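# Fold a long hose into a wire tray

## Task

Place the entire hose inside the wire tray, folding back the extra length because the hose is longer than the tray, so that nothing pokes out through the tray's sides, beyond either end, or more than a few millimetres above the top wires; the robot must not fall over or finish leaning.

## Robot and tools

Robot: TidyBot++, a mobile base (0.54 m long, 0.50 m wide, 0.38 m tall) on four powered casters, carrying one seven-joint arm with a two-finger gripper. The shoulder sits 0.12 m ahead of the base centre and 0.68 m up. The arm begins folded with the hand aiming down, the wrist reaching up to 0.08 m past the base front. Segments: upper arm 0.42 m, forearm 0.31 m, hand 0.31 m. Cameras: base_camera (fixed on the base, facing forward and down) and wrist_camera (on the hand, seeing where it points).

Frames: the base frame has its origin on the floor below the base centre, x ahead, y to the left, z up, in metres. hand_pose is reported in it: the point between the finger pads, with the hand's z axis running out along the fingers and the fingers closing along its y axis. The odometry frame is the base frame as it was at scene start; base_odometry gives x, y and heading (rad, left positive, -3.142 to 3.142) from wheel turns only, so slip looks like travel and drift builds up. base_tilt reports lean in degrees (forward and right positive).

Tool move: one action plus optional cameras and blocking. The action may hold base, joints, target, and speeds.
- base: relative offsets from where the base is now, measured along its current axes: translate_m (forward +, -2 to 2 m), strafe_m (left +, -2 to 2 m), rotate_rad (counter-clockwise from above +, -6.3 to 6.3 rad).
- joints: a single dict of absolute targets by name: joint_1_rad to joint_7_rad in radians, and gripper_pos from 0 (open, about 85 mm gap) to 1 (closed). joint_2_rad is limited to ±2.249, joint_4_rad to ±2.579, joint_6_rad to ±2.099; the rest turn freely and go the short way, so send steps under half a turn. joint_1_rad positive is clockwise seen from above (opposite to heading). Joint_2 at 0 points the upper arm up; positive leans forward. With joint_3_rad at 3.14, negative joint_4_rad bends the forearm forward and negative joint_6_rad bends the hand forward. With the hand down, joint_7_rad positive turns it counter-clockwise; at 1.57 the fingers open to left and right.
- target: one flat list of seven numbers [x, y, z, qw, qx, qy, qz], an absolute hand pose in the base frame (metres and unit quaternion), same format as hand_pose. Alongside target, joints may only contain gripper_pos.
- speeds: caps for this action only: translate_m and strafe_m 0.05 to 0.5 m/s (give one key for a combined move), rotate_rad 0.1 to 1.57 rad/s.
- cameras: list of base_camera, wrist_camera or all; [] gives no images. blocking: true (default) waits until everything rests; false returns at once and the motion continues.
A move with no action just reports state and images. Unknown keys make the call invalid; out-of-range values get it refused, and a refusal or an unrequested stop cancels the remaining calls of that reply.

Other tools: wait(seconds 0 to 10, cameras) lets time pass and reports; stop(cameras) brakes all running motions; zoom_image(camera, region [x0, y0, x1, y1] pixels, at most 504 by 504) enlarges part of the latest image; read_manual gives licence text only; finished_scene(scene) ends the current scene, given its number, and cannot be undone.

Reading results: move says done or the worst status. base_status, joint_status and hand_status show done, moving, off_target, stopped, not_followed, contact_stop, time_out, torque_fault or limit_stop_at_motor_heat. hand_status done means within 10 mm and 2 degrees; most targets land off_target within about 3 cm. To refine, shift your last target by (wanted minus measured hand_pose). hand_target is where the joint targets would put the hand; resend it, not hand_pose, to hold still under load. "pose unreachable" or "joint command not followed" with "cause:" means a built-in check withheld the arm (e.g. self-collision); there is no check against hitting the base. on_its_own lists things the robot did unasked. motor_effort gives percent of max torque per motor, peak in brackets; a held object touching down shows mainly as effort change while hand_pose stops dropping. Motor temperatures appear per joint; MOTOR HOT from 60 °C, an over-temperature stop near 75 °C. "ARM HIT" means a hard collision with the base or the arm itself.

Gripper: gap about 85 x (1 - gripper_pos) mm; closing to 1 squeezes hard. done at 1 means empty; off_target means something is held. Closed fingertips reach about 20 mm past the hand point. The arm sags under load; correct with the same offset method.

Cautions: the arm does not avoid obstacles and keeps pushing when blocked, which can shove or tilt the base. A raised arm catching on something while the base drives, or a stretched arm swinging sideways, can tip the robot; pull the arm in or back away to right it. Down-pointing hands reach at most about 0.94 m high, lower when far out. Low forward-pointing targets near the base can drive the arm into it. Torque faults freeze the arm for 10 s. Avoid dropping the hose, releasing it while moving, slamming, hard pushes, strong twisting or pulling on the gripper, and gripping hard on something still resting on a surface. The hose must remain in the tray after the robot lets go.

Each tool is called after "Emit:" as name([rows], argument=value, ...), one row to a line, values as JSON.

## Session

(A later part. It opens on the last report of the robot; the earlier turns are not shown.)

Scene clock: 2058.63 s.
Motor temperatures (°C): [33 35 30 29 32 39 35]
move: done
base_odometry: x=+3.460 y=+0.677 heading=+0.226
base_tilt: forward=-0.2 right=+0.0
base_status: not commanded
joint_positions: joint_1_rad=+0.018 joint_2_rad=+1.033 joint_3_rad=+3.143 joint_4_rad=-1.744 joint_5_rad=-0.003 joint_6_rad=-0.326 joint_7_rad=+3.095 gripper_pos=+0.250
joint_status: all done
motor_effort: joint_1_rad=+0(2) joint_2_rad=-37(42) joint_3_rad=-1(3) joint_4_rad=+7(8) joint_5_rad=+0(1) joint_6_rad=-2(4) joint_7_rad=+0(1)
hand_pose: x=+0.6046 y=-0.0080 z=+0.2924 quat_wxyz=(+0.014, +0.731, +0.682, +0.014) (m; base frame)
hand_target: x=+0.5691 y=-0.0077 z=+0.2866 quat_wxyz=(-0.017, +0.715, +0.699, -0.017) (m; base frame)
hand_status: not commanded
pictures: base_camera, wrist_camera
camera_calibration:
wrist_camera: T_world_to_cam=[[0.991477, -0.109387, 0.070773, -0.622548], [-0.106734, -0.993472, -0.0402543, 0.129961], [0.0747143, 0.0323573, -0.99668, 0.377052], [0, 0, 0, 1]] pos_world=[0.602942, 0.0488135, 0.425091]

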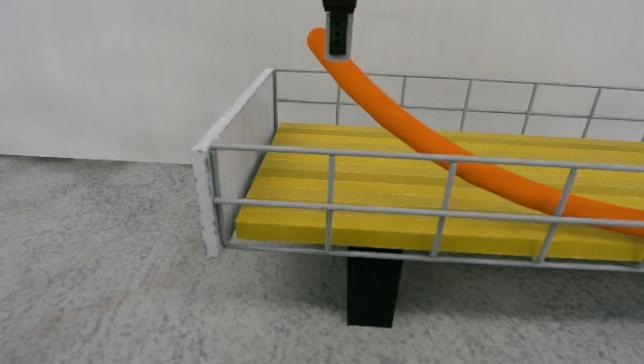

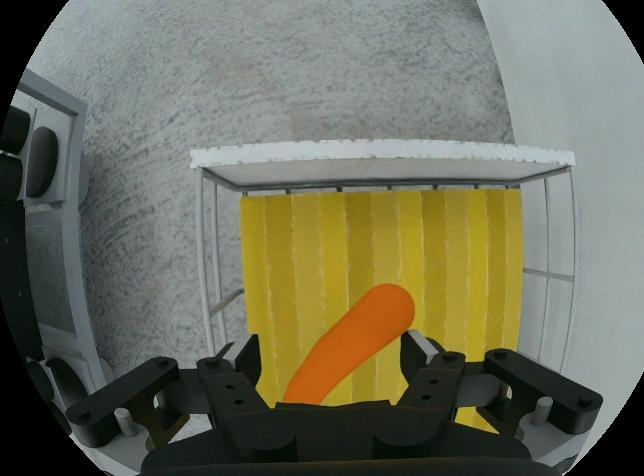

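Emit:
move(joints={"joint_2_rad": 1.17, "joint_4_rad": -1.13, "joint_6_rad": -0.85}, cameras=["base_camera", "wrist_camera"])

Scene clock: 2071.17 s.
Motor temperatures (°C): [33 35 30 29 32 39 35]
move: off_target
base_odometry: x=+3.460 y=+0.677 heading=+0.226
base_tilt: forward=-0.1 right=+0.1
base_status: not commanded
joint_positions: joint_1_rad=+0.018 joint_2_rad=+1.126 joint_3_rad=+3.143 joint_4_rad=-1.151 joint_5_rad=-0.003 joint_6_rad=-0.801 joint_7_rad=+3.095 gripper_pos=+0.250
joint_status: joint_2_rad off_target (ended at +1.126, target +1.170); the others done
motor_effort: joint_1_rad=+0(1) joint_2_rad=-45(46) joint_3_rad=+0(1) joint_4_rad=+14(15) joint_5_rad=+1(1) joint_6_rad=-1(2) joint_7_rad=+0(1)
hand_pose: x=+0.7579 y=-0.0104 z=+0.3482 quat_wxyz=(+0.022, +0.730, +0.683, +0.023) (m; base frame)
hand_target: x=+0.7381 y=-0.0110 z=+0.3252 quat_wxyz=(-0.003, +0.715, +0.699, -0.003) (m; base frame)
hand_status: not commanded
pictures: base_camera, wrist_camera
camera_calibration:
wrist_camera: T_world_to_cam=[[0.989472, -0.108445, 0.095838, -0.785999], [-0.104673, -0.993552, -0.0435666, 0.145819], [0.0999447, 0.0330763, -0.994443, 0.401346], [0, 0, 0, 1]] pos_world=[0.752875, 0.046366, 0.480797]

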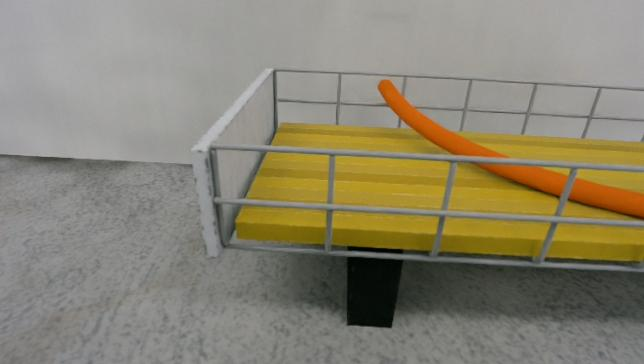

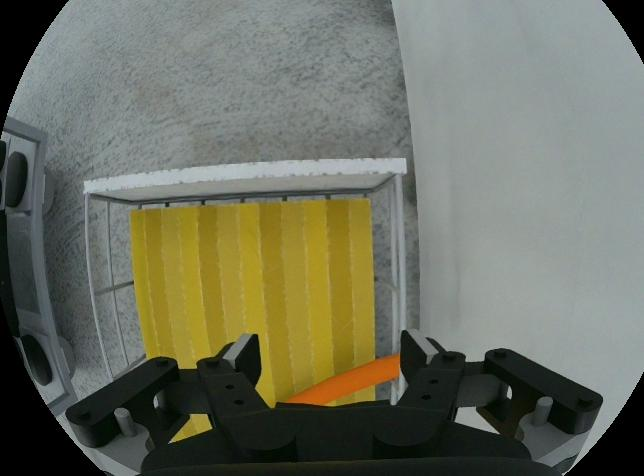

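Emit:
move(joints={"joint_1_rad": 0.0, "joint_2_rad": 0.3, "joint_4_rad": -1.7, "joint_6_rad": -1.0, "joint_7_rad": 1.57}, cameras=[])

Emit:
move(joints={"joint_2_rad": -0.05, "joint_4_rad": -1.85, "joint_6_rad": -1.0}, base={"strafe_m": -0.8}, speeds={"strafe_m": 0.4}, cameras=["base_camera", "wrist_camera"])

Scene clock: 2081.17 s.
Motor temperatures (°C): [33 35 30 29 32 39 35]
move: done
base_odometry: x=+3.460 y=+0.677 heading=+0.226
base_tilt: forward=-0.1 right=+0.1
base_status: not commanded
joint_positions: joint_1_rad=+0.018 joint_2_rad=+0.303 joint_3_rad=+3.143 joint_4_rad=-1.674 joint_5_rad=-0.003 joint_6_rad=-0.953 joint_7_rad=+1.621 gripper_pos=+0.250
joint_status: all done
motor_effort: joint_1_rad=+0(2) joint_2_rad=-27(48) joint_3_rad=+0(1) joint_4_rad=+18(19) joint_5_rad=+0(2) joint_6_rad=+1(2) joint_7_rad=+0(1)
hand_pose: x=+0.5984 y=-0.0072 z=+0.6546 quat_wxyz=(+0.003, +0.994, +0.014, +0.105) (m; base frame)
hand_target: x=+0.5731 y=+0.0013 z=+0.6448 quat_wxyz=(+0.000, +0.997, +0.000, +0.071) (m; base frame)
hand_status: not commanded
pictures: none
No camera images: "cameras" was empty.

Scene clock: 2084.47 s.
Motor temperatures (°C): [33 35 30 29 32 39 35]
move: done
base_odometry: x=+3.639 y=-0.103 heading=+0.226
base_tilt: forward=-0.1 right=+0.1
base_status: done
joint_positions: joint_1_rad=+0.008 joint_2_rad=-0.043 joint_3_rad=+3.142 joint_4_rad=-1.824 joint_5_rad=-0.003 joint_6_rad=-0.957 joint_7_rad=+1.618 gripper_pos=+0.250
joint_status: all done
motor_effort: joint_1_rad=+0(3) joint_2_rad=-16(29) joint_3_rad=+1(3) joint_4_rad=+20(21) joint_5_rad=+1(2) joint_6_rad=+3(3) joint_7_rad=-1(1)
hand_pose: x=+0.5305 y=-0.0013 z=+0.7501 quat_wxyz=(+0.004, +0.980, +0.019, +0.200) (m; base frame)
hand_target: x=+0.5084 y=+0.0014 z=+0.7373 quat_wxyz=(+0.000, +0.985, +0.000, +0.170) (m; base frame)
hand_status: not commanded
pictures: base_camera, wrist_camera
camera_calibration:
wrist_camera: T_world_to_cam=[[-0.0158751, -0.999454, 0.0289744, -0.0161708], [-0.904496, 0.00200313, -0.426478, 0.861397], [0.426188, -0.0329776, -0.904034, 0.582469], [0, 0, 0, 1]] pos_world=[0.530632, 0.00132093, 0.894407]

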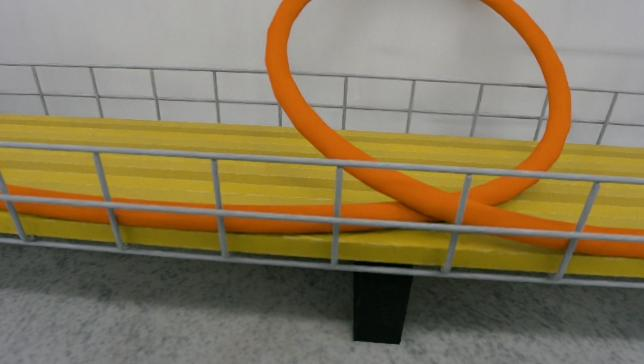

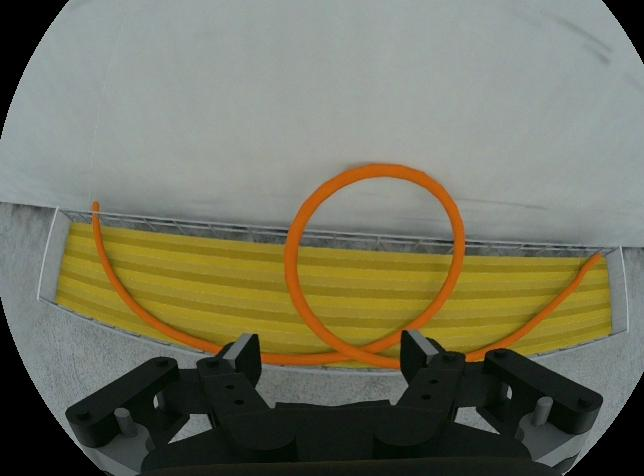

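Emit:
move(base={"strafe_m": -0.1}, joints={"joint_1_rad": 0.0, "joint_2_rad": 0.4, "joint_4_rad": -2.1, "joint_6_rad": 1.7, "joint_7_rad": 0.0, "gripper_pos": 0.2}, cameras=["base_camera", "wrist_camera"])

Scene clock: 2186.00 s.
Motor temperatures (°C): [33 33 29 29 32 39 35]
move: done
base_odometry: x=+3.661 y=-0.200 heading=+0.226
base_tilt: forward=-0.1 right=+0.0
base_status: done
joint_positions: joint_1_rad=+0.008 joint_2_rad=+0.368 joint_3_rad=+3.143 joint_4_rad=-2.076 joint_5_rad=-0.003 joint_6_rad=+1.646 joint_7_rad=+0.049 gripper_pos=+0.200
joint_status: all done
motor_effort: joint_1_rad=+1(3) joint_2_rad=-27(29) joint_3_rad=+0(3) joint_4_rad=+17(23) joint_5_rad=+1(2) joint_6_rad=+5(9) joint_7_rad=+0(1)
hand_pose: x=+0.6950 y=-0.0046 z=+1.0510 quat_wxyz=(-0.632, +0.279, -0.270, +0.671) (m; base frame)
hand_target: x=+0.6943 y=+0.0013 z=+1.0344 quat_wxyz=(-0.651, +0.275, -0.275, +0.651) (m; base frame)
hand_status: not commanded
pictures: base_camera, wrist_camera
camera_calibration:
wrist_camera: T_world_to_cam=[[0.674988, -0.0143264, -0.737689, 0.304631], [0.0442466, 0.998798, 0.0210885, 0.0133007], [0.7365, -0.0468747, 0.674811, -1.09079], [0, 0, 0, 1]] pos_world=[0.597158, -0.0600511, 0.960521]

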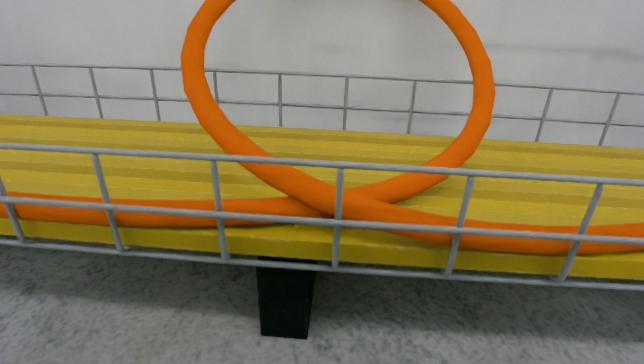

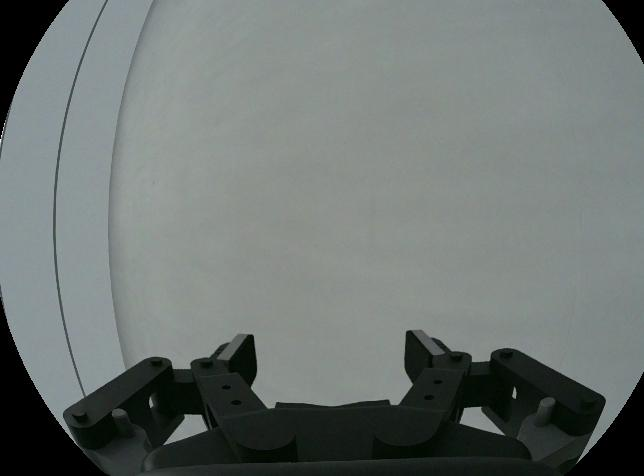

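Emit:
move(joints={"joint_2_rad": 1.2, "joint_4_rad": -2.1, "joint_6_rad": 1.7, "joint_7_rad": -0.04}, cameras=["wrist_camera"])

Emit:
move(joints={"joint_2_rad": 1.585, "joint_4_rad": -1.77, "joint_6_rad": 1.78}, cameras=["base_camera", "wrist_camera"])

Scene clock: 2191.67 s.
Motor temperatures (°C): [33 33 29 29 32 39 35]
move: done
base_odometry: x=+3.661 y=-0.200 heading=+0.226
base_tilt: forward=-0.1 right=+0.0
base_status: not commanded
joint_positions: joint_1_rad=+0.008 joint_2_rad=+1.166 joint_3_rad=+3.143 joint_4_rad=-2.080 joint_5_rad=-0.003 joint_6_rad=+1.654 joint_7_rad=+0.009 gripper_pos=+0.200
joint_status: all done
motor_effort: joint_1_rad=+0(1) joint_2_rad=-37(41) joint_3_rad=+0(1) joint_4_rad=+5(18) joint_5_rad=+1(2) joint_6_rad=+8(9) joint_7_rad=+0(2)
hand_pose: x=+0.7842 y=-0.0053 z=+0.5282 quat_wxyz=(-0.489, +0.505, -0.506, +0.500) (m; base frame)
hand_target: x=+0.7727 y=+0.0013 z=+0.5148 quat_wxyz=(-0.502, +0.497, -0.517, +0.483) (m; base frame)
hand_status: not commanded
pictures: wrist_camera
camera_calibration:
wrist_camera: T_world_to_cam=[[-0.0531456, 0.0314922, -0.99809, 0.567465], [0.0492531, 0.998369, 0.0288783, 0.0130376], [0.997371, -0.0476243, -0.05461, -0.623007], [0, 0, 0, 1]] pos_world=[0.650885, -0.0605573, 0.531982]

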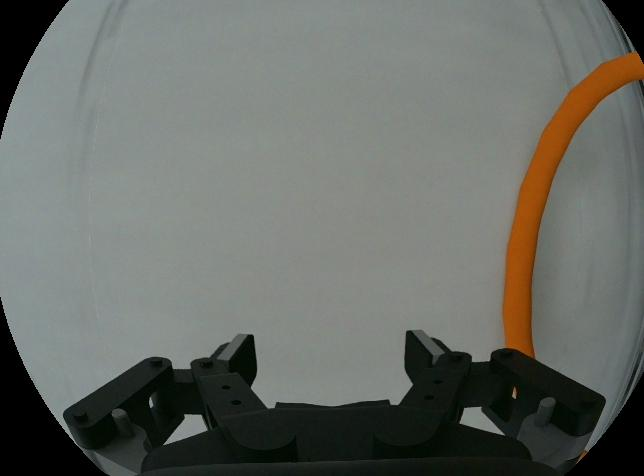

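Scene clock: 2193.33 s.
Motor temperatures (°C): [33 33 29 29 32 39 35]
move: done
base_odometry: x=+3.661 y=-0.200 heading=+0.226
base_tilt: forward=-0.1 right=+0.0
base_status: not commanded
joint_positions: joint_1_rad=+0.008 joint_2_rad=+1.555 joint_3_rad=+3.143 joint_4_rad=-1.793 joint_5_rad=-0.003 joint_6_rad=+1.726 joint_7_rad=+0.009 gripper_pos=+0.200
joint_status: all done
motor_effort: joint_1_rad=+0(1) joint_2_rad=-38(41) joint_3_rad=+0(0) joint_4_rad=+3(6) joint_5_rad=+1(1) joint_6_rad=+8(9) joint_7_rad=+0(1)
hand_pose: x=+0.7861 y=-0.0052 z=+0.3650 quat_wxyz=(-0.482, +0.512, -0.513, +0.492) (m; base frame)
hand_target: x=+0.7844 y=+0.0013 z=+0.3673 quat_wxyz=(-0.509, +0.491, -0.511, +0.489) (m; base frame)
hand_status: not commanded
pictures: base_camera, wrist_camera
camera_calibration:
wrist_camera: T_world_to_cam=[[-0.0827136, 0.0318815, -0.996063, 0.42716], [0.0496894, 0.998377, 0.0278293, 0.0176198], [0.995334, -0.047192, -0.0841635, -0.621434], [0, 0, 0, 1]] pos_world=[0.652991, -0.0605364, 0.372686]

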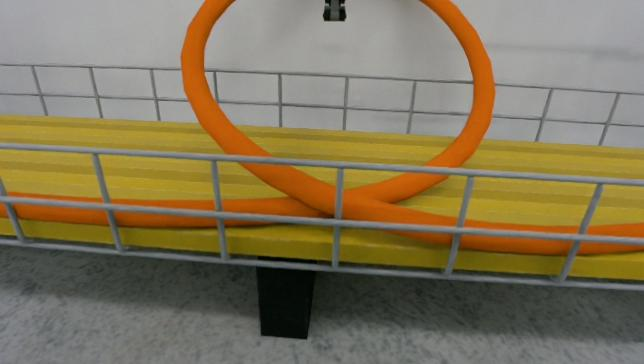

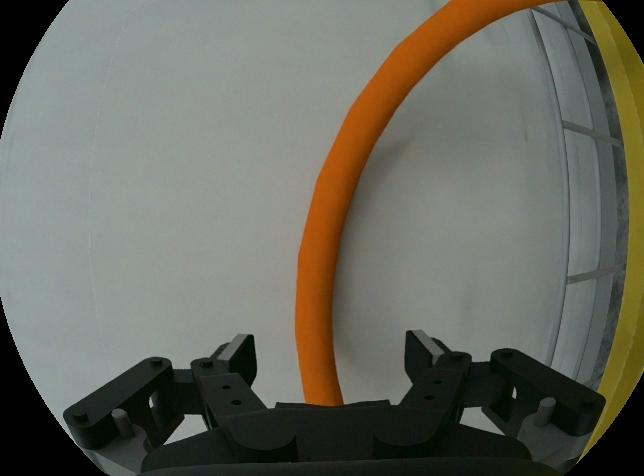

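Emit:
move(joints={"joint_2_rad": 1.585, "joint_4_rad": -1.565, "joint_6_rad": 1.54}, cameras=["base_camera", "wrist_camera"])

Scene clock: 2205.53 s.
Motor temperatures (°C): [33 34 29 29 32 39 35]
move: done
base_odometry: x=+3.661 y=-0.200 heading=+0.226
base_tilt: forward=-0.1 right=+0.0
base_status: not commanded
joint_positions: joint_1_rad=+0.008 joint_2_rad=+1.555 joint_3_rad=+3.143 joint_4_rad=-1.586 joint_5_rad=-0.003 joint_6_rad=+1.584 joint_7_rad=+0.008 gripper_pos=+0.200
joint_status: all done
motor_effort: joint_1_rad=+0(1) joint_2_rad=-42(42) joint_3_rad=+0(0) joint_4_rad=+6(8) joint_5_rad=+1(1) joint_6_rad=+8(9) joint_7_rad=+0(1)
hand_pose: x=+0.8511 y=-0.0057 z=+0.3785 quat_wxyz=(-0.498, +0.496, -0.497, +0.509) (m; base frame)
hand_target: x=+0.8481 y=+0.0013 z=+0.3493 quat_wxyz=(-0.500, +0.499, -0.520, +0.480) (m; base frame)
hand_status: not commanded
pictures: base_camera, wrist_camera
camera_calibration:
wrist_camera: T_world_to_cam=[[-0.0177866, 0.0319825, -0.99933, 0.392035], [0.047748, 0.998375, 0.0311021, 0.0149332], [0.998701, -0.0471628, -0.0192848, -0.712508], [0, 0, 0, 1]] pos_world=[0.717842, -0.0610511, 0.377567]

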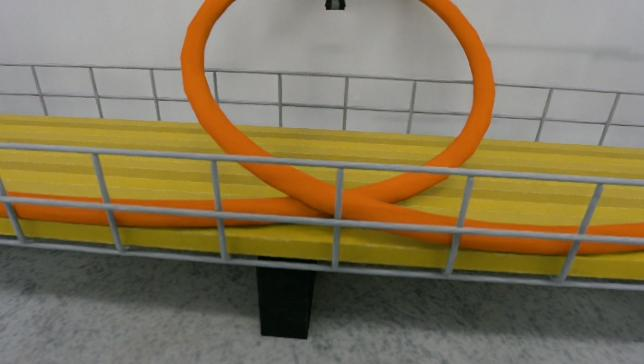

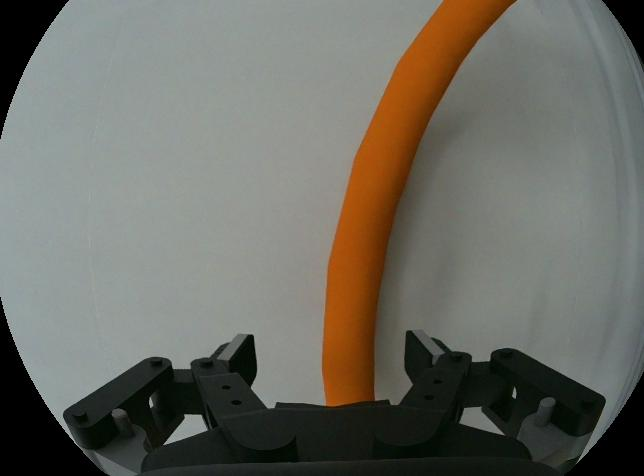

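Emit:
move(joints={"gripper_pos": 0.88}, cameras=["wrist_camera"])

Scene clock: 2210.77 s.
Motor temperatures (°C): [33 34 29 29 32 39 35]
move: off_target
base_odometry: x=+3.661 y=-0.200 heading=+0.226
base_tilt: forward=-0.1 right=+0.0
base_status: not commanded
joint_positions: joint_1_rad=+0.008 joint_2_rad=+1.561 joint_3_rad=+3.143 joint_4_rad=-1.586 joint_5_rad=-0.003 joint_6_rad=+1.572 joint_7_rad=+0.008 gripper_pos=+0.804
joint_status: gripper_pos off_target (ended at +0.804, target +0.880)
motor_effort: joint_1_rad=+2(2) joint_2_rad=-45(46) joint_3_rad=+1(1) joint_4_rad=+9(10) joint_5_rad=+0(1) joint_6_rad=+9(11) joint_7_rad=+0(1)
hand_pose: x=+0.8494 y=-0.0057 z=+0.3701 quat_wxyz=(-0.494, +0.500, -0.502, +0.504) (m; base frame)
hand_target: x=+0.8481 y=+0.0013 z=+0.3493 quat_wxyz=(-0.500, +0.499, -0.520, +0.480) (m; base frame)
hand_status: not commanded
pictures: wrist_camera
camera_calibration:
wrist_camera: T_world_to_cam=[[-0.0359644, 0.0330766, -0.998806, 0.398852], [0.0483244, 0.99834, 0.0313211, 0.0146995], [0.998184, -0.0471403, -0.0375032, -0.703696], [0, 0, 0, 1]] pos_world=[0.716052, -0.0610401, 0.371524]

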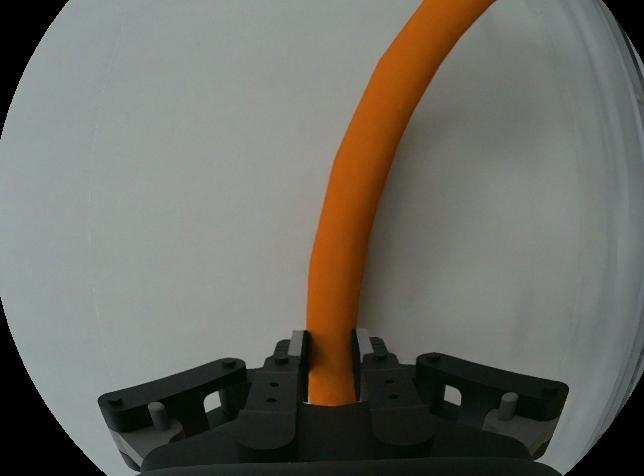

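Emit:
move(joints={"gripper_pos": 0.35}, cameras=[])

Emit:
move(joints={"joint_4_rad": -1.53, "joint_6_rad": 1.505}, cameras=["wrist_camera"])

Scene clock: 2219.80 s.
Motor temperatures (°C): [33 34 29 29 32 39 35]
move: done
base_odometry: x=+3.661 y=-0.200 heading=+0.226
base_tilt: forward=-0.2 right=+0.0
base_status: not commanded
joint_positions: joint_1_rad=+0.008 joint_2_rad=+1.561 joint_3_rad=+3.143 joint_4_rad=-1.582 joint_5_rad=-0.003 joint_6_rad=+1.572 joint_7_rad=+0.008 gripper_pos=+0.350
joint_status: all done
motor_effort: joint_1_rad=+0(2) joint_2_rad=-41(44) joint_3_rad=+0(1) joint_4_rad=+6(8) joint_5_rad=+1(1) joint_6_rad=+8(9) joint_7_rad=+0(0)
hand_pose: x=+0.8503 y=-0.0057 z=+0.3710 quat_wxyz=(-0.495, +0.500, -0.501, +0.505) (m; base frame)
hand_target: x=+0.8481 y=+0.0013 z=+0.3493 quat_wxyz=(-0.500, +0.499, -0.520, +0.480) (m; base frame)
hand_status: not commanded
pictures: none
No camera images: "cameras" was empty.

Scene clock: 2220.47 s.
Motor temperatures (°C): [33 34 29 29 32 39 35]
move: done
base_odometry: x=+3.661 y=-0.200 heading=+0.226
base_tilt: forward=-0.1 right=-0.1
base_status: not commanded
joint_positions: joint_1_rad=+0.008 joint_2_rad=+1.561 joint_3_rad=+3.143 joint_4_rad=-1.546 joint_5_rad=-0.003 joint_6_rad=+1.543 joint_7_rad=+0.008 gripper_pos=+0.350
joint_status: all done
motor_effort: joint_1_rad=+0(1) joint_2_rad=-42(43) joint_3_rad=+0(0) joint_4_rad=+7(9) joint_5_rad=+1(2) joint_6_rad=+8(9) joint_7_rad=-1(1)
hand_pose: x=+0.8618 y=-0.0058 z=+0.3736 quat_wxyz=(-0.497, +0.498, -0.499, +0.506) (m; base frame)
hand_target: x=+0.8591 y=+0.0013 z=+0.3494 quat_wxyz=(-0.500, +0.499, -0.520, +0.480) (m; base frame)
hand_status: not commanded
pictures: wrist_camera
camera_calibration:
wrist_camera: T_world_to_cam=[[-0.0253127, 0.0331419, -0.99913, 0.393742], [0.0479742, 0.998339, 0.0319003, 0.0141666], [0.998528, -0.047125, -0.0268606, -0.720293], [0, 0, 0, 1]] pos_world=[0.72852, -0.0611363, 0.3736]

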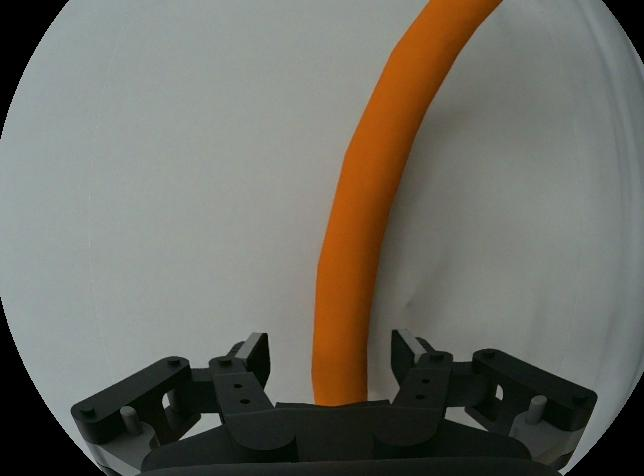

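Emit:
move(joints={"gripper_pos": 0.88}, cameras=["wrist_camera"])

Scene clock: 2224.57 s.
Motor temperatures (°C): [33 34 29 29 32 39 35]
move: off_target
base_odometry: x=+3.661 y=-0.200 heading=+0.226
base_tilt: forward=-0.1 right=+0.0
base_status: not commanded
joint_positions: joint_1_rad=+0.008 joint_2_rad=+1.563 joint_3_rad=+3.143 joint_4_rad=-1.546 joint_5_rad=-0.003 joint_6_rad=+1.537 joint_7_rad=+0.007 gripper_pos=+0.765
joint_status: gripper_pos off_target (ended at +0.765, target +0.880)
motor_effort: joint_1_rad=+1(2) joint_2_rad=-42(45) joint_3_rad=+0(1) joint_4_rad=+8(9) joint_5_rad=+0(1) joint_6_rad=+7(10) joint_7_rad=+0(1)
hand_pose: x=+0.8613 y=-0.0058 z=+0.3706 quat_wxyz=(-0.495, +0.499, -0.501, +0.504) (m; base frame)
hand_target: x=+0.8591 y=+0.0013 z=+0.3494 quat_wxyz=(-0.500, +0.499, -0.520, +0.480) (m; base frame)
hand_status: not commanded
pictures: wrist_camera
camera_calibration:
wrist_camera: T_world_to_cam=[[-0.0325443, 0.0338234, -0.998898, 0.396862], [0.0481807, 0.998318, 0.0322341, 0.013962], [0.998308, -0.0470786, -0.0341192, -0.716972], [0, 0, 0, 1]] pos_world=[0.728002, -0.0611158, 0.371512]

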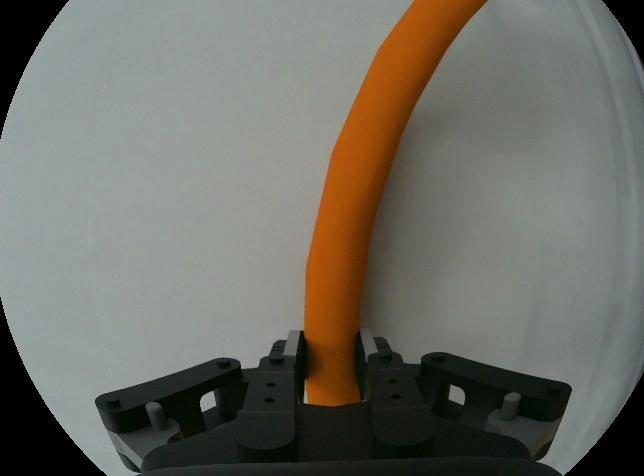

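Emit:
move(joints={"joint_2_rad": 1.225, "joint_4_rad": -1.92, "joint_6_rad": 0.98}, cameras=["base_camera", "wrist_camera"])

Scene clock: 2231.60 s.
Motor temperatures (°C): [33 34 29 29 32 39 35]
move: off_target
base_odometry: x=+3.661 y=-0.200 heading=+0.226
base_tilt: forward=-0.1 right=+0.0
base_status: not commanded
joint_positions: joint_1_rad=+0.008 joint_2_rad=+1.210 joint_3_rad=+3.143 joint_4_rad=-1.868 joint_5_rad=-0.003 joint_6_rad=+1.053 joint_7_rad=+0.007 gripper_pos=+0.765
joint_status: joint_4_rad off_target (ended at -1.868, target -1.920); the others done
motor_effort: joint_1_rad=+0(2) joint_2_rad=-36(44) joint_3_rad=+0(1) joint_4_rad=+2(9) joint_5_rad=+0(2) joint_6_rad=+3(8) joint_7_rad=+0(1)
hand_pose: x=+0.8122 y=-0.0055 z=+0.3800 quat_wxyz=(-0.371, +0.599, -0.601, +0.378) (m; base frame)
hand_target: x=+0.7717 y=+0.0013 z=+0.3358 quat_wxyz=(-0.338, +0.612, -0.637, +0.325) (m; base frame)
hand_status: not commanded
pictures: base_camera, wrist_camera
camera_calibration:
wrist_camera: T_world_to_cam=[[-0.466997, 0.0393554, -0.883383, 0.713699], [0.0594614, 0.998146, 0.0130341, 0.0138369], [0.882257, -0.0464403, -0.468471, -0.408326], [0, 0, 0, 1]] pos_world=[0.692722, -0.060862, 0.439]

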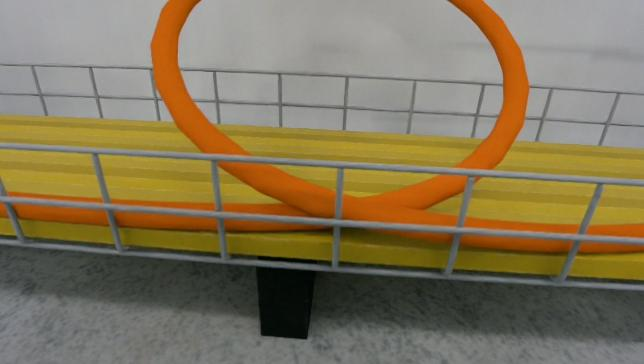

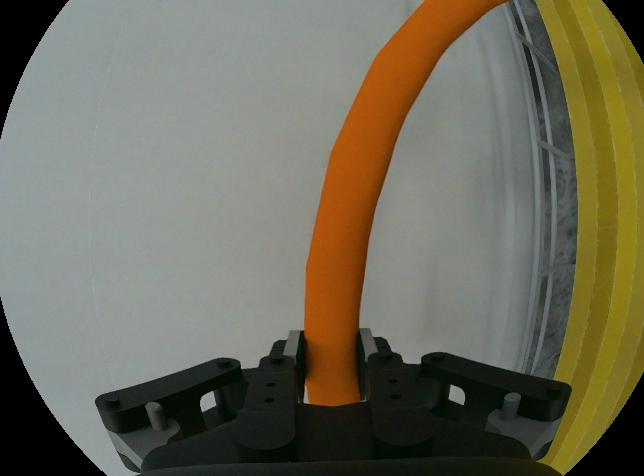

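Emit:
move(joints={"joint_2_rad": 1.18, "joint_4_rad": -1.74, "joint_6_rad": 0.2}, cameras=["base_camera", "wrist_camera"])

Scene clock: 2235.50 s.
Motor temperatures (°C): [33 34 29 29 32 39 35]
move: off_target
base_odometry: x=+3.661 y=-0.200 heading=+0.226
base_tilt: forward=-0.1 right=+0.0
base_status: not commanded
joint_positions: joint_1_rad=+0.008 joint_2_rad=+1.136 joint_3_rad=+3.143 joint_4_rad=-1.689 joint_5_rad=-0.003 joint_6_rad=+0.333 joint_7_rad=+0.006 gripper_pos=+0.765
joint_status: joint_2_rad off_target (ended at +1.136, target +1.180); joint_4_rad off_target (ended at -1.689, target -1.740); joint_6_rad off_target (ended at +0.333, target +0.200)
motor_effort: joint_1_rad=+1(1) joint_2_rad=-33(37) joint_3_rad=+0(0) joint_4_rad=-4(4) joint_5_rad=+1(1) joint_6_rad=-7(7) joint_7_rad=+0(1)
hand_pose: x=+0.7867 y=-0.0049 z=+0.3124 quat_wxyz=(-0.224, +0.669, -0.672, +0.228) (m; base frame)
hand_target: x=+0.7045 y=+0.0013 z=+0.2514 quat_wxyz=(-0.151, +0.677, -0.705, +0.145) (m; base frame)
hand_status: not commanded
pictures: base_camera, wrist_camera
camera_calibration:
wrist_camera: T_world_to_cam=[[-0.814441, 0.0439877, -0.578576, 0.820135], [0.0605262, 0.998123, -0.00931588, 0.0217623], [0.57708, -0.0426063, -0.815575, -0.068959], [0, 0, 0, 1]] pos_world=[0.706429, -0.0607354, 0.418472]

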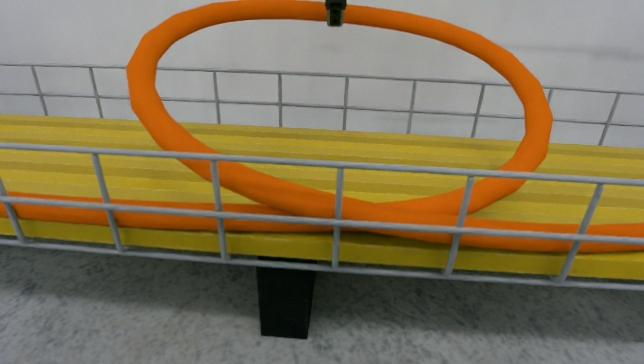

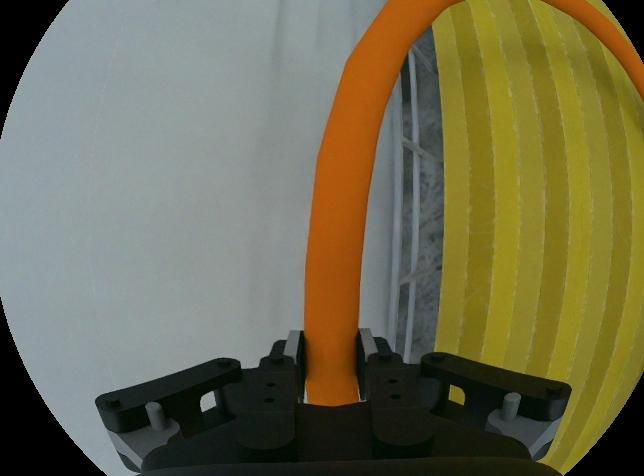

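Emit:
move(joints={"joint_2_rad": 1.255, "joint_4_rad": -1.52, "joint_6_rad": -0.36}, cameras=["base_camera", "wrist_camera"])

Scene clock: 2242.70 s.
Motor temperatures (°C): [33 34 29 29 32 39 35]
move: off_target
base_odometry: x=+3.661 y=-0.200 heading=+0.226
base_tilt: forward=-0.1 right=+0.1
base_status: not commanded
joint_positions: joint_1_rad=+0.008 joint_2_rad=+1.156 joint_3_rad=+3.143 joint_4_rad=-1.452 joint_5_rad=-0.003 joint_6_rad=-0.191 joint_7_rad=+0.006 gripper_pos=+0.766
joint_status: joint_2_rad off_target (ended at +1.156, target +1.255); joint_4_rad off_target (ended at -1.452, target -1.520); joint_6_rad off_target (ended at -0.191, target -0.360)
motor_effort: joint_1_rad=+1(1) joint_2_rad=-31(33) joint_3_rad=+0(1) joint_4_rad=-6(6) joint_5_rad=+0(1) joint_6_rad=-14(14) joint_7_rad=-1(1)
hand_pose: x=+0.7683 y=-0.0042 z=+0.2873 quat_wxyz=(-0.119, +0.695, -0.698, +0.121) (m; base frame)
hand_target: x=+0.6337 y=+0.0013 z=+0.2077 quat_wxyz=(-0.002, +0.693, -0.721, +0.002) (m; base frame)
hand_status: not commanded
pictures: base_camera, wrist_camera
camera_calibration:
wrist_camera: T_world_to_cam=[[-0.951414, 0.0454968, -0.304535, 0.81706], [0.055165, 0.998207, -0.023214, 0.0301275], [0.302933, -0.0388858, -0.952218, 0.171147], [0, 0, 0, 1]] pos_world=[0.723855, -0.0605919, 0.412492]

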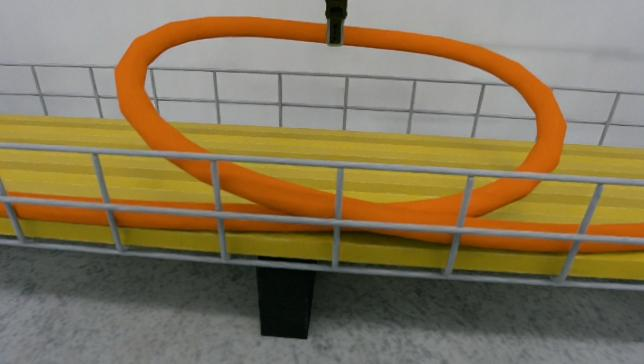

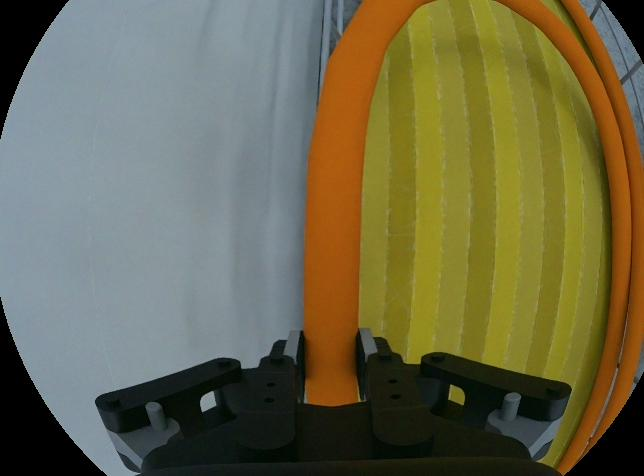

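Emit:
move(joints={"joint_2_rad": 1.385, "joint_4_rad": -1.38, "joint_6_rad": -0.72}, cameras=["base_camera", "wrist_camera"])

Scene clock: 2252.17 s.
Motor temperatures (°C): [33 34 29 29 32 40 35]
move: off_target
base_odometry: x=+3.661 y=-0.200 heading=+0.226
base_tilt: forward=-0.1 right=+0.0
base_status: not commanded
joint_positions: joint_1_rad=+0.008 joint_2_rad=+1.265 joint_3_rad=+3.143 joint_4_rad=-1.279 joint_5_rad=-0.003 joint_6_rad=-0.504 joint_7_rad=+0.006 gripper_pos=+0.766
joint_status: joint_2_rad off_target (ended at +1.265, target +1.385); joint_4_rad off_target (ended at -1.279, target -1.380); joint_6_rad off_target (ended at -0.504, target -0.720)
motor_effort: joint_1_rad=+1(2) joint_2_rad=-28(34) joint_3_rad=+1(1) joint_4_rad=-12(13) joint_5_rad=+1(1) joint_6_rad=-23(23) joint_7_rad=-1(2)
hand_pose: x=+0.7260 y=-0.0036 z=+0.2384 quat_wxyz=(-0.033, +0.705, -0.708, +0.033) (m; base frame)
hand_target: x=+0.5433 y=+0.0013 z=+0.1741 quat_wxyz=(+0.123, +0.683, -0.711, -0.118) (m; base frame)
hand_status: not commanded
pictures: base_camera, wrist_camera
camera_calibration:
wrist_camera: T_world_to_cam=[[-0.997093, 0.0456515, -0.0610065, 0.737055], [0.0477417, 0.998306, -0.0332556, 0.0384788], [0.059385, -0.0360715, -0.997583, 0.325043], [0, 0, 0, 1]] pos_world=[0.713773, -0.0603365, 0.370503]

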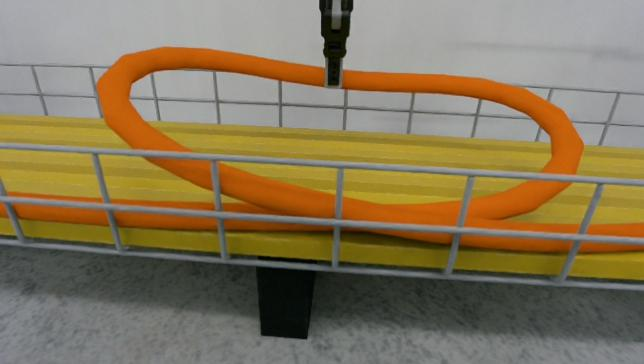

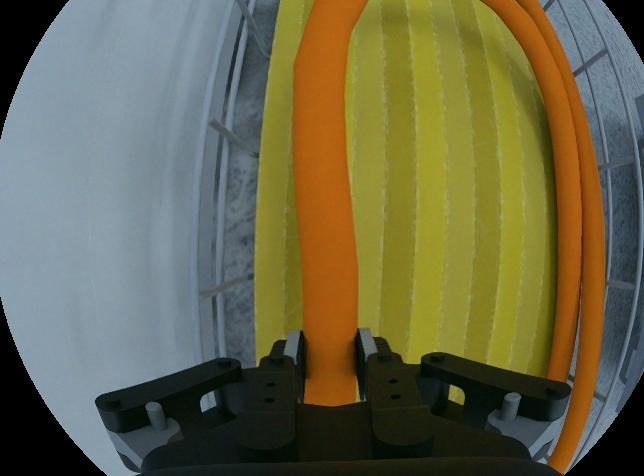

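Emit:
move(joints={"joint_2_rad": 1.49, "joint_4_rad": -1.28, "joint_6_rad": -0.82}, cameras=["base_camera"])

Emit:
move(joints={"joint_2_rad": 1.58, "joint_4_rad": -1.17, "joint_6_rad": -0.90}, cameras=["base_camera", "wrist_camera"])

Scene clock: 2260.43 s.
Motor temperatures (°C): [33 34 29 29 32 40 35]
move: off_target
base_odometry: x=+3.661 y=-0.200 heading=+0.226
base_tilt: forward=-0.2 right=+0.0
base_status: not commanded
joint_positions: joint_1_rad=+0.008 joint_2_rad=+1.368 joint_3_rad=+3.143 joint_4_rad=-1.171 joint_5_rad=-0.003 joint_6_rad=-0.594 joint_7_rad=+0.006 gripper_pos=+0.767
joint_status: joint_2_rad off_target (ended at +1.368, target +1.490); joint_4_rad off_target (ended at -1.171, target -1.280); joint_6_rad off_target (ended at -0.594, target -0.820)
motor_effort: joint_1_rad=+2(2) joint_2_rad=-28(30) joint_3_rad=+1(1) joint_4_rad=-14(15) joint_5_rad=+1(1) joint_6_rad=-25(25) joint_7_rad=-1(2)
hand_pose: x=+0.7119 y=-0.0034 z=+0.1964 quat_wxyz=(-0.003, +0.706, -0.709, +0.003) (m; base frame)
hand_target: x=+0.5176 y=+0.0013 z=+0.1423 quat_wxyz=(+0.160, +0.675, -0.703, -0.154) (m; base frame)
hand_status: not commanded
pictures: base_camera

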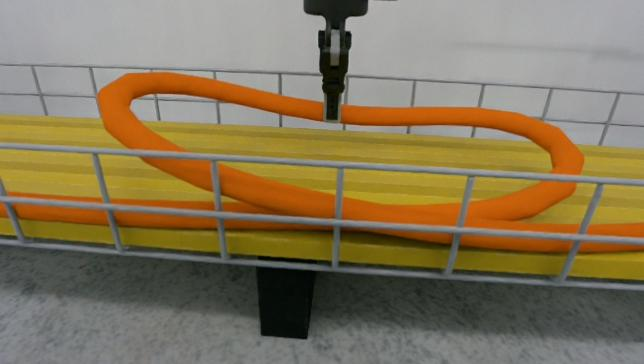

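Scene clock: 2261.63 s.
Motor temperatures (°C): [33 34 29 29 32 40 35]
move: off_target
base_odometry: x=+3.661 y=-0.200 heading=+0.226
base_tilt: forward=-0.1 right=+0.0
base_status: not commanded
joint_positions: joint_1_rad=+0.008 joint_2_rad=+1.461 joint_3_rad=+3.143 joint_4_rad=-1.064 joint_5_rad=-0.003 joint_6_rad=-0.672 joint_7_rad=+0.006 gripper_pos=+0.767
joint_status: joint_2_rad off_target (ended at +1.461, target +1.580); joint_4_rad off_target (ended at -1.064, target -1.170); joint_6_rad off_target (ended at -0.672, target -0.900)
motor_effort: joint_1_rad=+2(2) joint_2_rad=-29(31) joint_3_rad=+1(1) joint_4_rad=-12(14) joint_5_rad=+0(1) joint_6_rad=-26(26) joint_7_rad=-1(2)
hand_pose: x=+0.7018 y=-0.0032 z=+0.1607 quat_wxyz=(+0.019, +0.705, -0.708, -0.020) (m; base frame)
hand_target: x=+0.5082 y=+0.0013 z=+0.1154 quat_wxyz=(+0.181, +0.671, -0.698, -0.174) (m; base frame)
hand_status: not commanded
pictures: base_camera, wrist_camera
camera_calibration:
wrist_camera: T_world_to_cam=[[-0.995137, 0.0453463, 0.0874374, 0.682921], [0.0421223, 0.998375, -0.0383723, 0.0414706], [-0.0890354, -0.0345027, -0.995431, 0.35285], [0, 0, 0, 1]] pos_world=[0.709269, -0.0601969, 0.293116]

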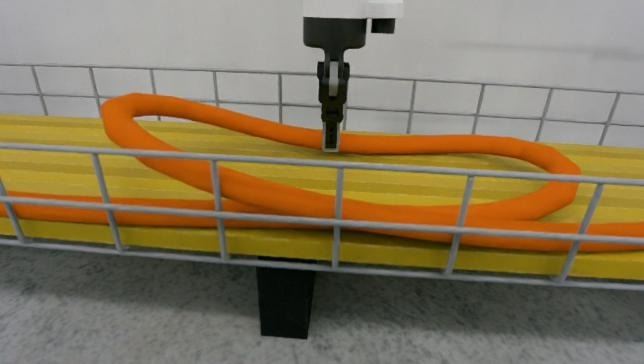

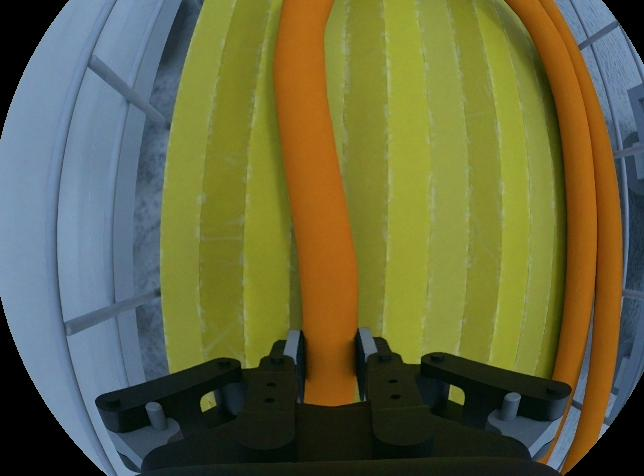

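Emit:
move(joints={"joint_2_rad": 1.555, "joint_4_rad": -1.01, "joint_6_rad": -0.80}, cameras=["base_camera", "wrist_camera"])

Scene clock: 2283.10 s.
Motor temperatures (°C): [33 34 29 29 32 40 35]
move: off_target
base_odometry: x=+3.661 y=-0.200 heading=+0.226
base_tilt: forward=-0.1 right=+0.1
base_status: not commanded
joint_positions: joint_1_rad=+0.008 joint_2_rad=+1.463 joint_3_rad=+3.143 joint_4_rad=-0.965 joint_5_rad=-0.003 joint_6_rad=-0.678 joint_7_rad=+0.006 gripper_pos=+0.771
joint_status: joint_2_rad off_target (ended at +1.463, target +1.555); joint_4_rad off_target (ended at -0.965, target -1.010); joint_6_rad off_target (ended at -0.678, target -0.800)
motor_effort: joint_1_rad=+1(2) joint_2_rad=-37(38) joint_3_rad=+0(1) joint_4_rad=+0(14) joint_5_rad=+1(1) joint_6_rad=-14(26) joint_7_rad=-1(2)
hand_pose: x=+0.7544 y=-0.0036 z=+0.1785 quat_wxyz=(-0.013, +0.706, -0.708, +0.013) (m; base frame)
hand_target: x=+0.6421 y=+0.0013 z=+0.1214 quat_wxyz=(+0.080, +0.689, -0.717, -0.077) (m; base frame)
hand_status: not commanded
pictures: base_camera, wrist_camera
camera_calibration:
wrist_camera: T_world_to_cam=[[-0.998968, 0.045262, -0.00378246, 0.752892], [0.0453671, 0.998354, -0.035081, 0.0372948], [0.0021884, -0.0352164, -0.999377, 0.307148], [0, 0, 0, 1]] pos_world=[0.749751, -0.0604941, 0.311113]

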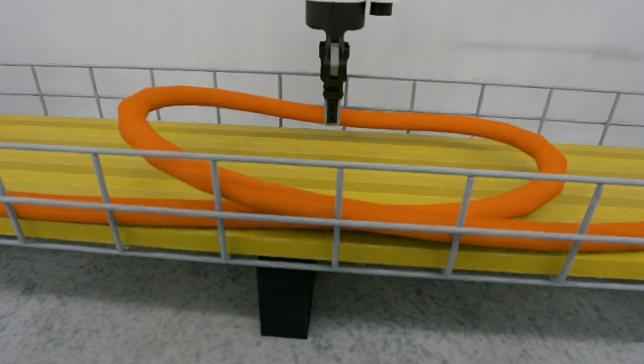

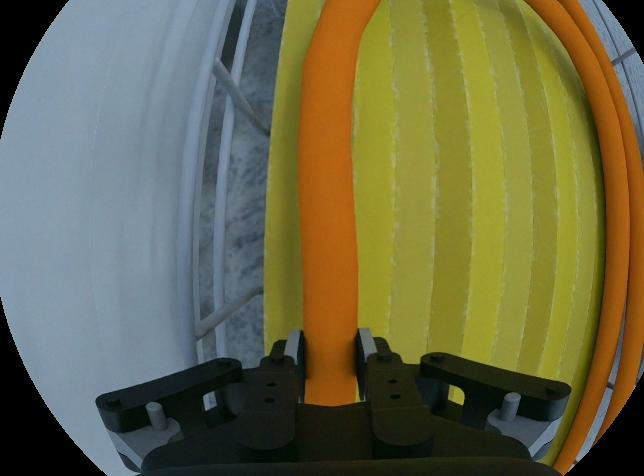

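Emit:
move()

Scene clock: 2308.87 s.
Motor temperatures (°C): [33 34 29 29 32 40 35]
base_odometry: x=+3.661 y=-0.200 heading=+0.226
base_tilt: forward=-0.1 right=+0.0
base_status: not commanded
joint_positions: joint_1_rad=+0.008 joint_2_rad=+1.463 joint_3_rad=+3.143 joint_4_rad=-0.965 joint_5_rad=-0.003 joint_6_rad=-0.678 joint_7_rad=+0.006 gripper_pos=+0.771
joint_status: joint_2_rad off_target (ended at +1.463, target +1.555); joint_4_rad off_target (ended at -0.965, target -1.010); joint_6_rad off_target (ended at -0.678, target -0.800)
motor_effort: joint_1_rad=+1(2) joint_2_rad=-37(38) joint_3_rad=+1(1) joint_4_rad=+0(14) joint_5_rad=+1(1) joint_6_rad=-14(26) joint_7_rad=-1(2)
hand_pose: x=+0.7544 y=-0.0036 z=+0.1785 quat_wxyz=(-0.013, +0.706, -0.708, +0.013) (m; base frame)
hand_target: x=+0.6421 y=+0.0013 z=+0.1214 quat_wxyz=(+0.080, +0.689, -0.717, -0.077) (m; base frame)
hand_status: not commanded
pictures: base_camera, wrist_camera
camera_calibration:
wrist_camera: T_world_to_cam=[[-0.998968, 0.045262, -0.00378246, 0.752892], [0.0453671, 0.998354, -0.035081, 0.0372948], [0.0021884, -0.0352164, -0.999377, 0.307148], [0, 0, 0, 1]] pos_world=[0.749751, -0.0604941, 0.311113]

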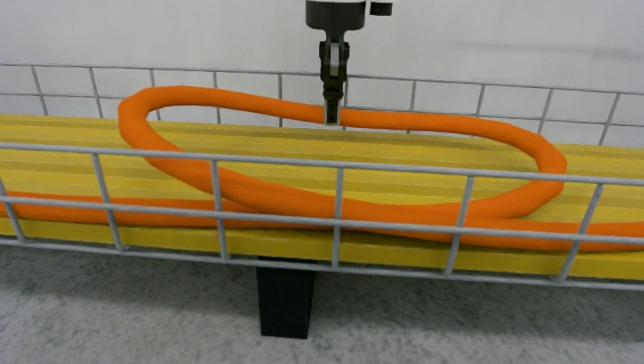

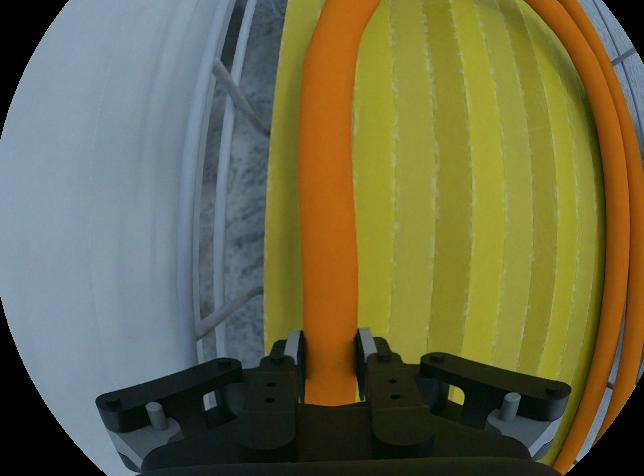

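Emit:
move(joints={"joint_2_rad": 1.59})

Emit:
zoom_image(camera="base_camera", region=[70, 40, 574, 300])

Scene clock: 2323.27 s.
Motor temperatures (°C): [33 34 29 29 32 40 35]
move: off_target
base_odometry: x=+3.661 y=-0.200 heading=+0.226
base_tilt: forward=-0.2 right=+0.1
base_status: not commanded
joint_positions: joint_1_rad=+0.008 joint_2_rad=+1.464 joint_3_rad=+3.143 joint_4_rad=-0.964 joint_5_rad=-0.003 joint_6_rad=-0.678 joint_7_rad=+0.006 gripper_pos=+0.771
joint_status: joint_2_rad off_target (ended at +1.464, target +1.590)
motor_effort: joint_1_rad=+1(1) joint_2_rad=-31(37) joint_3_rad=+0(1) joint_4_rad=+0(1) joint_5_rad=+1(1) joint_6_rad=-12(14) joint_7_rad=-1(2)
hand_pose: x=+0.7543 y=-0.0036 z=+0.1782 quat_wxyz=(-0.013, +0.706, -0.708, +0.012) (m; base frame)
hand_target: x=+0.6222 y=+0.0013 z=+0.1034 quat_wxyz=(+0.093, +0.687, -0.715, -0.089) (m; base frame)
hand_status: not commanded
pictures: base_camera, wrist_camera
camera_calibration:
wrist_camera: T_world_to_cam=[[-0.998969, 0.0452613, -0.0034552, 0.752718], [0.0453548, 0.998354, -0.0350931, 0.037297], [0.00186116, -0.0352136, -0.999378, 0.307018], [0, 0, 0, 1]] pos_world=[0.749679, -0.0604934, 0.310736]

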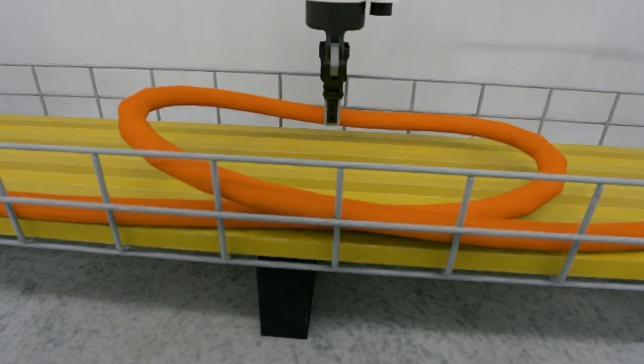

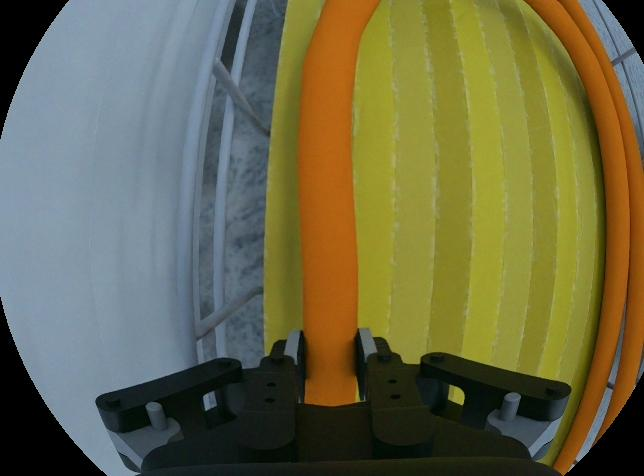

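Scaled by 1.000.

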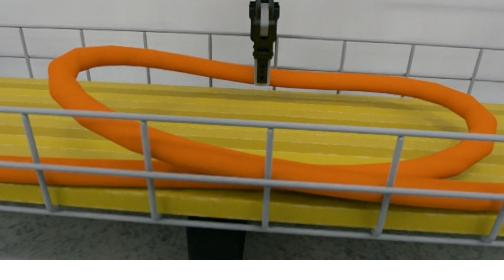

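Emit:
move(joints={"joint_2_rad": 1.64}, cameras=[])

Scene clock: 2328.43 s.
Motor temperatures (°C): [33 34 29 29 32 40 35]
move: off_target
base_odometry: x=+3.661 y=-0.200 heading=+0.226
base_tilt: forward=-0.2 right=+0.0
base_status: not commanded
joint_positions: joint_1_rad=+0.008 joint_2_rad=+1.466 joint_3_rad=+3.143 joint_4_rad=-0.960 joint_5_rad=-0.003 joint_6_rad=-0.683 joint_7_rad=+0.006 gripper_pos=+0.771
joint_status: joint_2_rad off_target (ended at +1.466, target +1.640)
motor_effort: joint_1_rad=+1(1) joint_2_rad=-23(31) joint_3_rad=+1(1) joint_4_rad=-1(2) joint_5_rad=+0(1) joint_6_rad=-11(13) joint_7_rad=-1(1)
hand_pose: x=+0.7539 y=-0.0036 z=+0.1777 quat_wxyz=(-0.012, +0.706, -0.708, +0.011) (m; base frame)
hand_target: x=+0.5927 y=+0.0013 z=+0.0790 quat_wxyz=(+0.111, +0.685, -0.713, -0.106) (m; base frame)
hand_status: not commanded
pictures: none
No camera images: "cameras" was empty.


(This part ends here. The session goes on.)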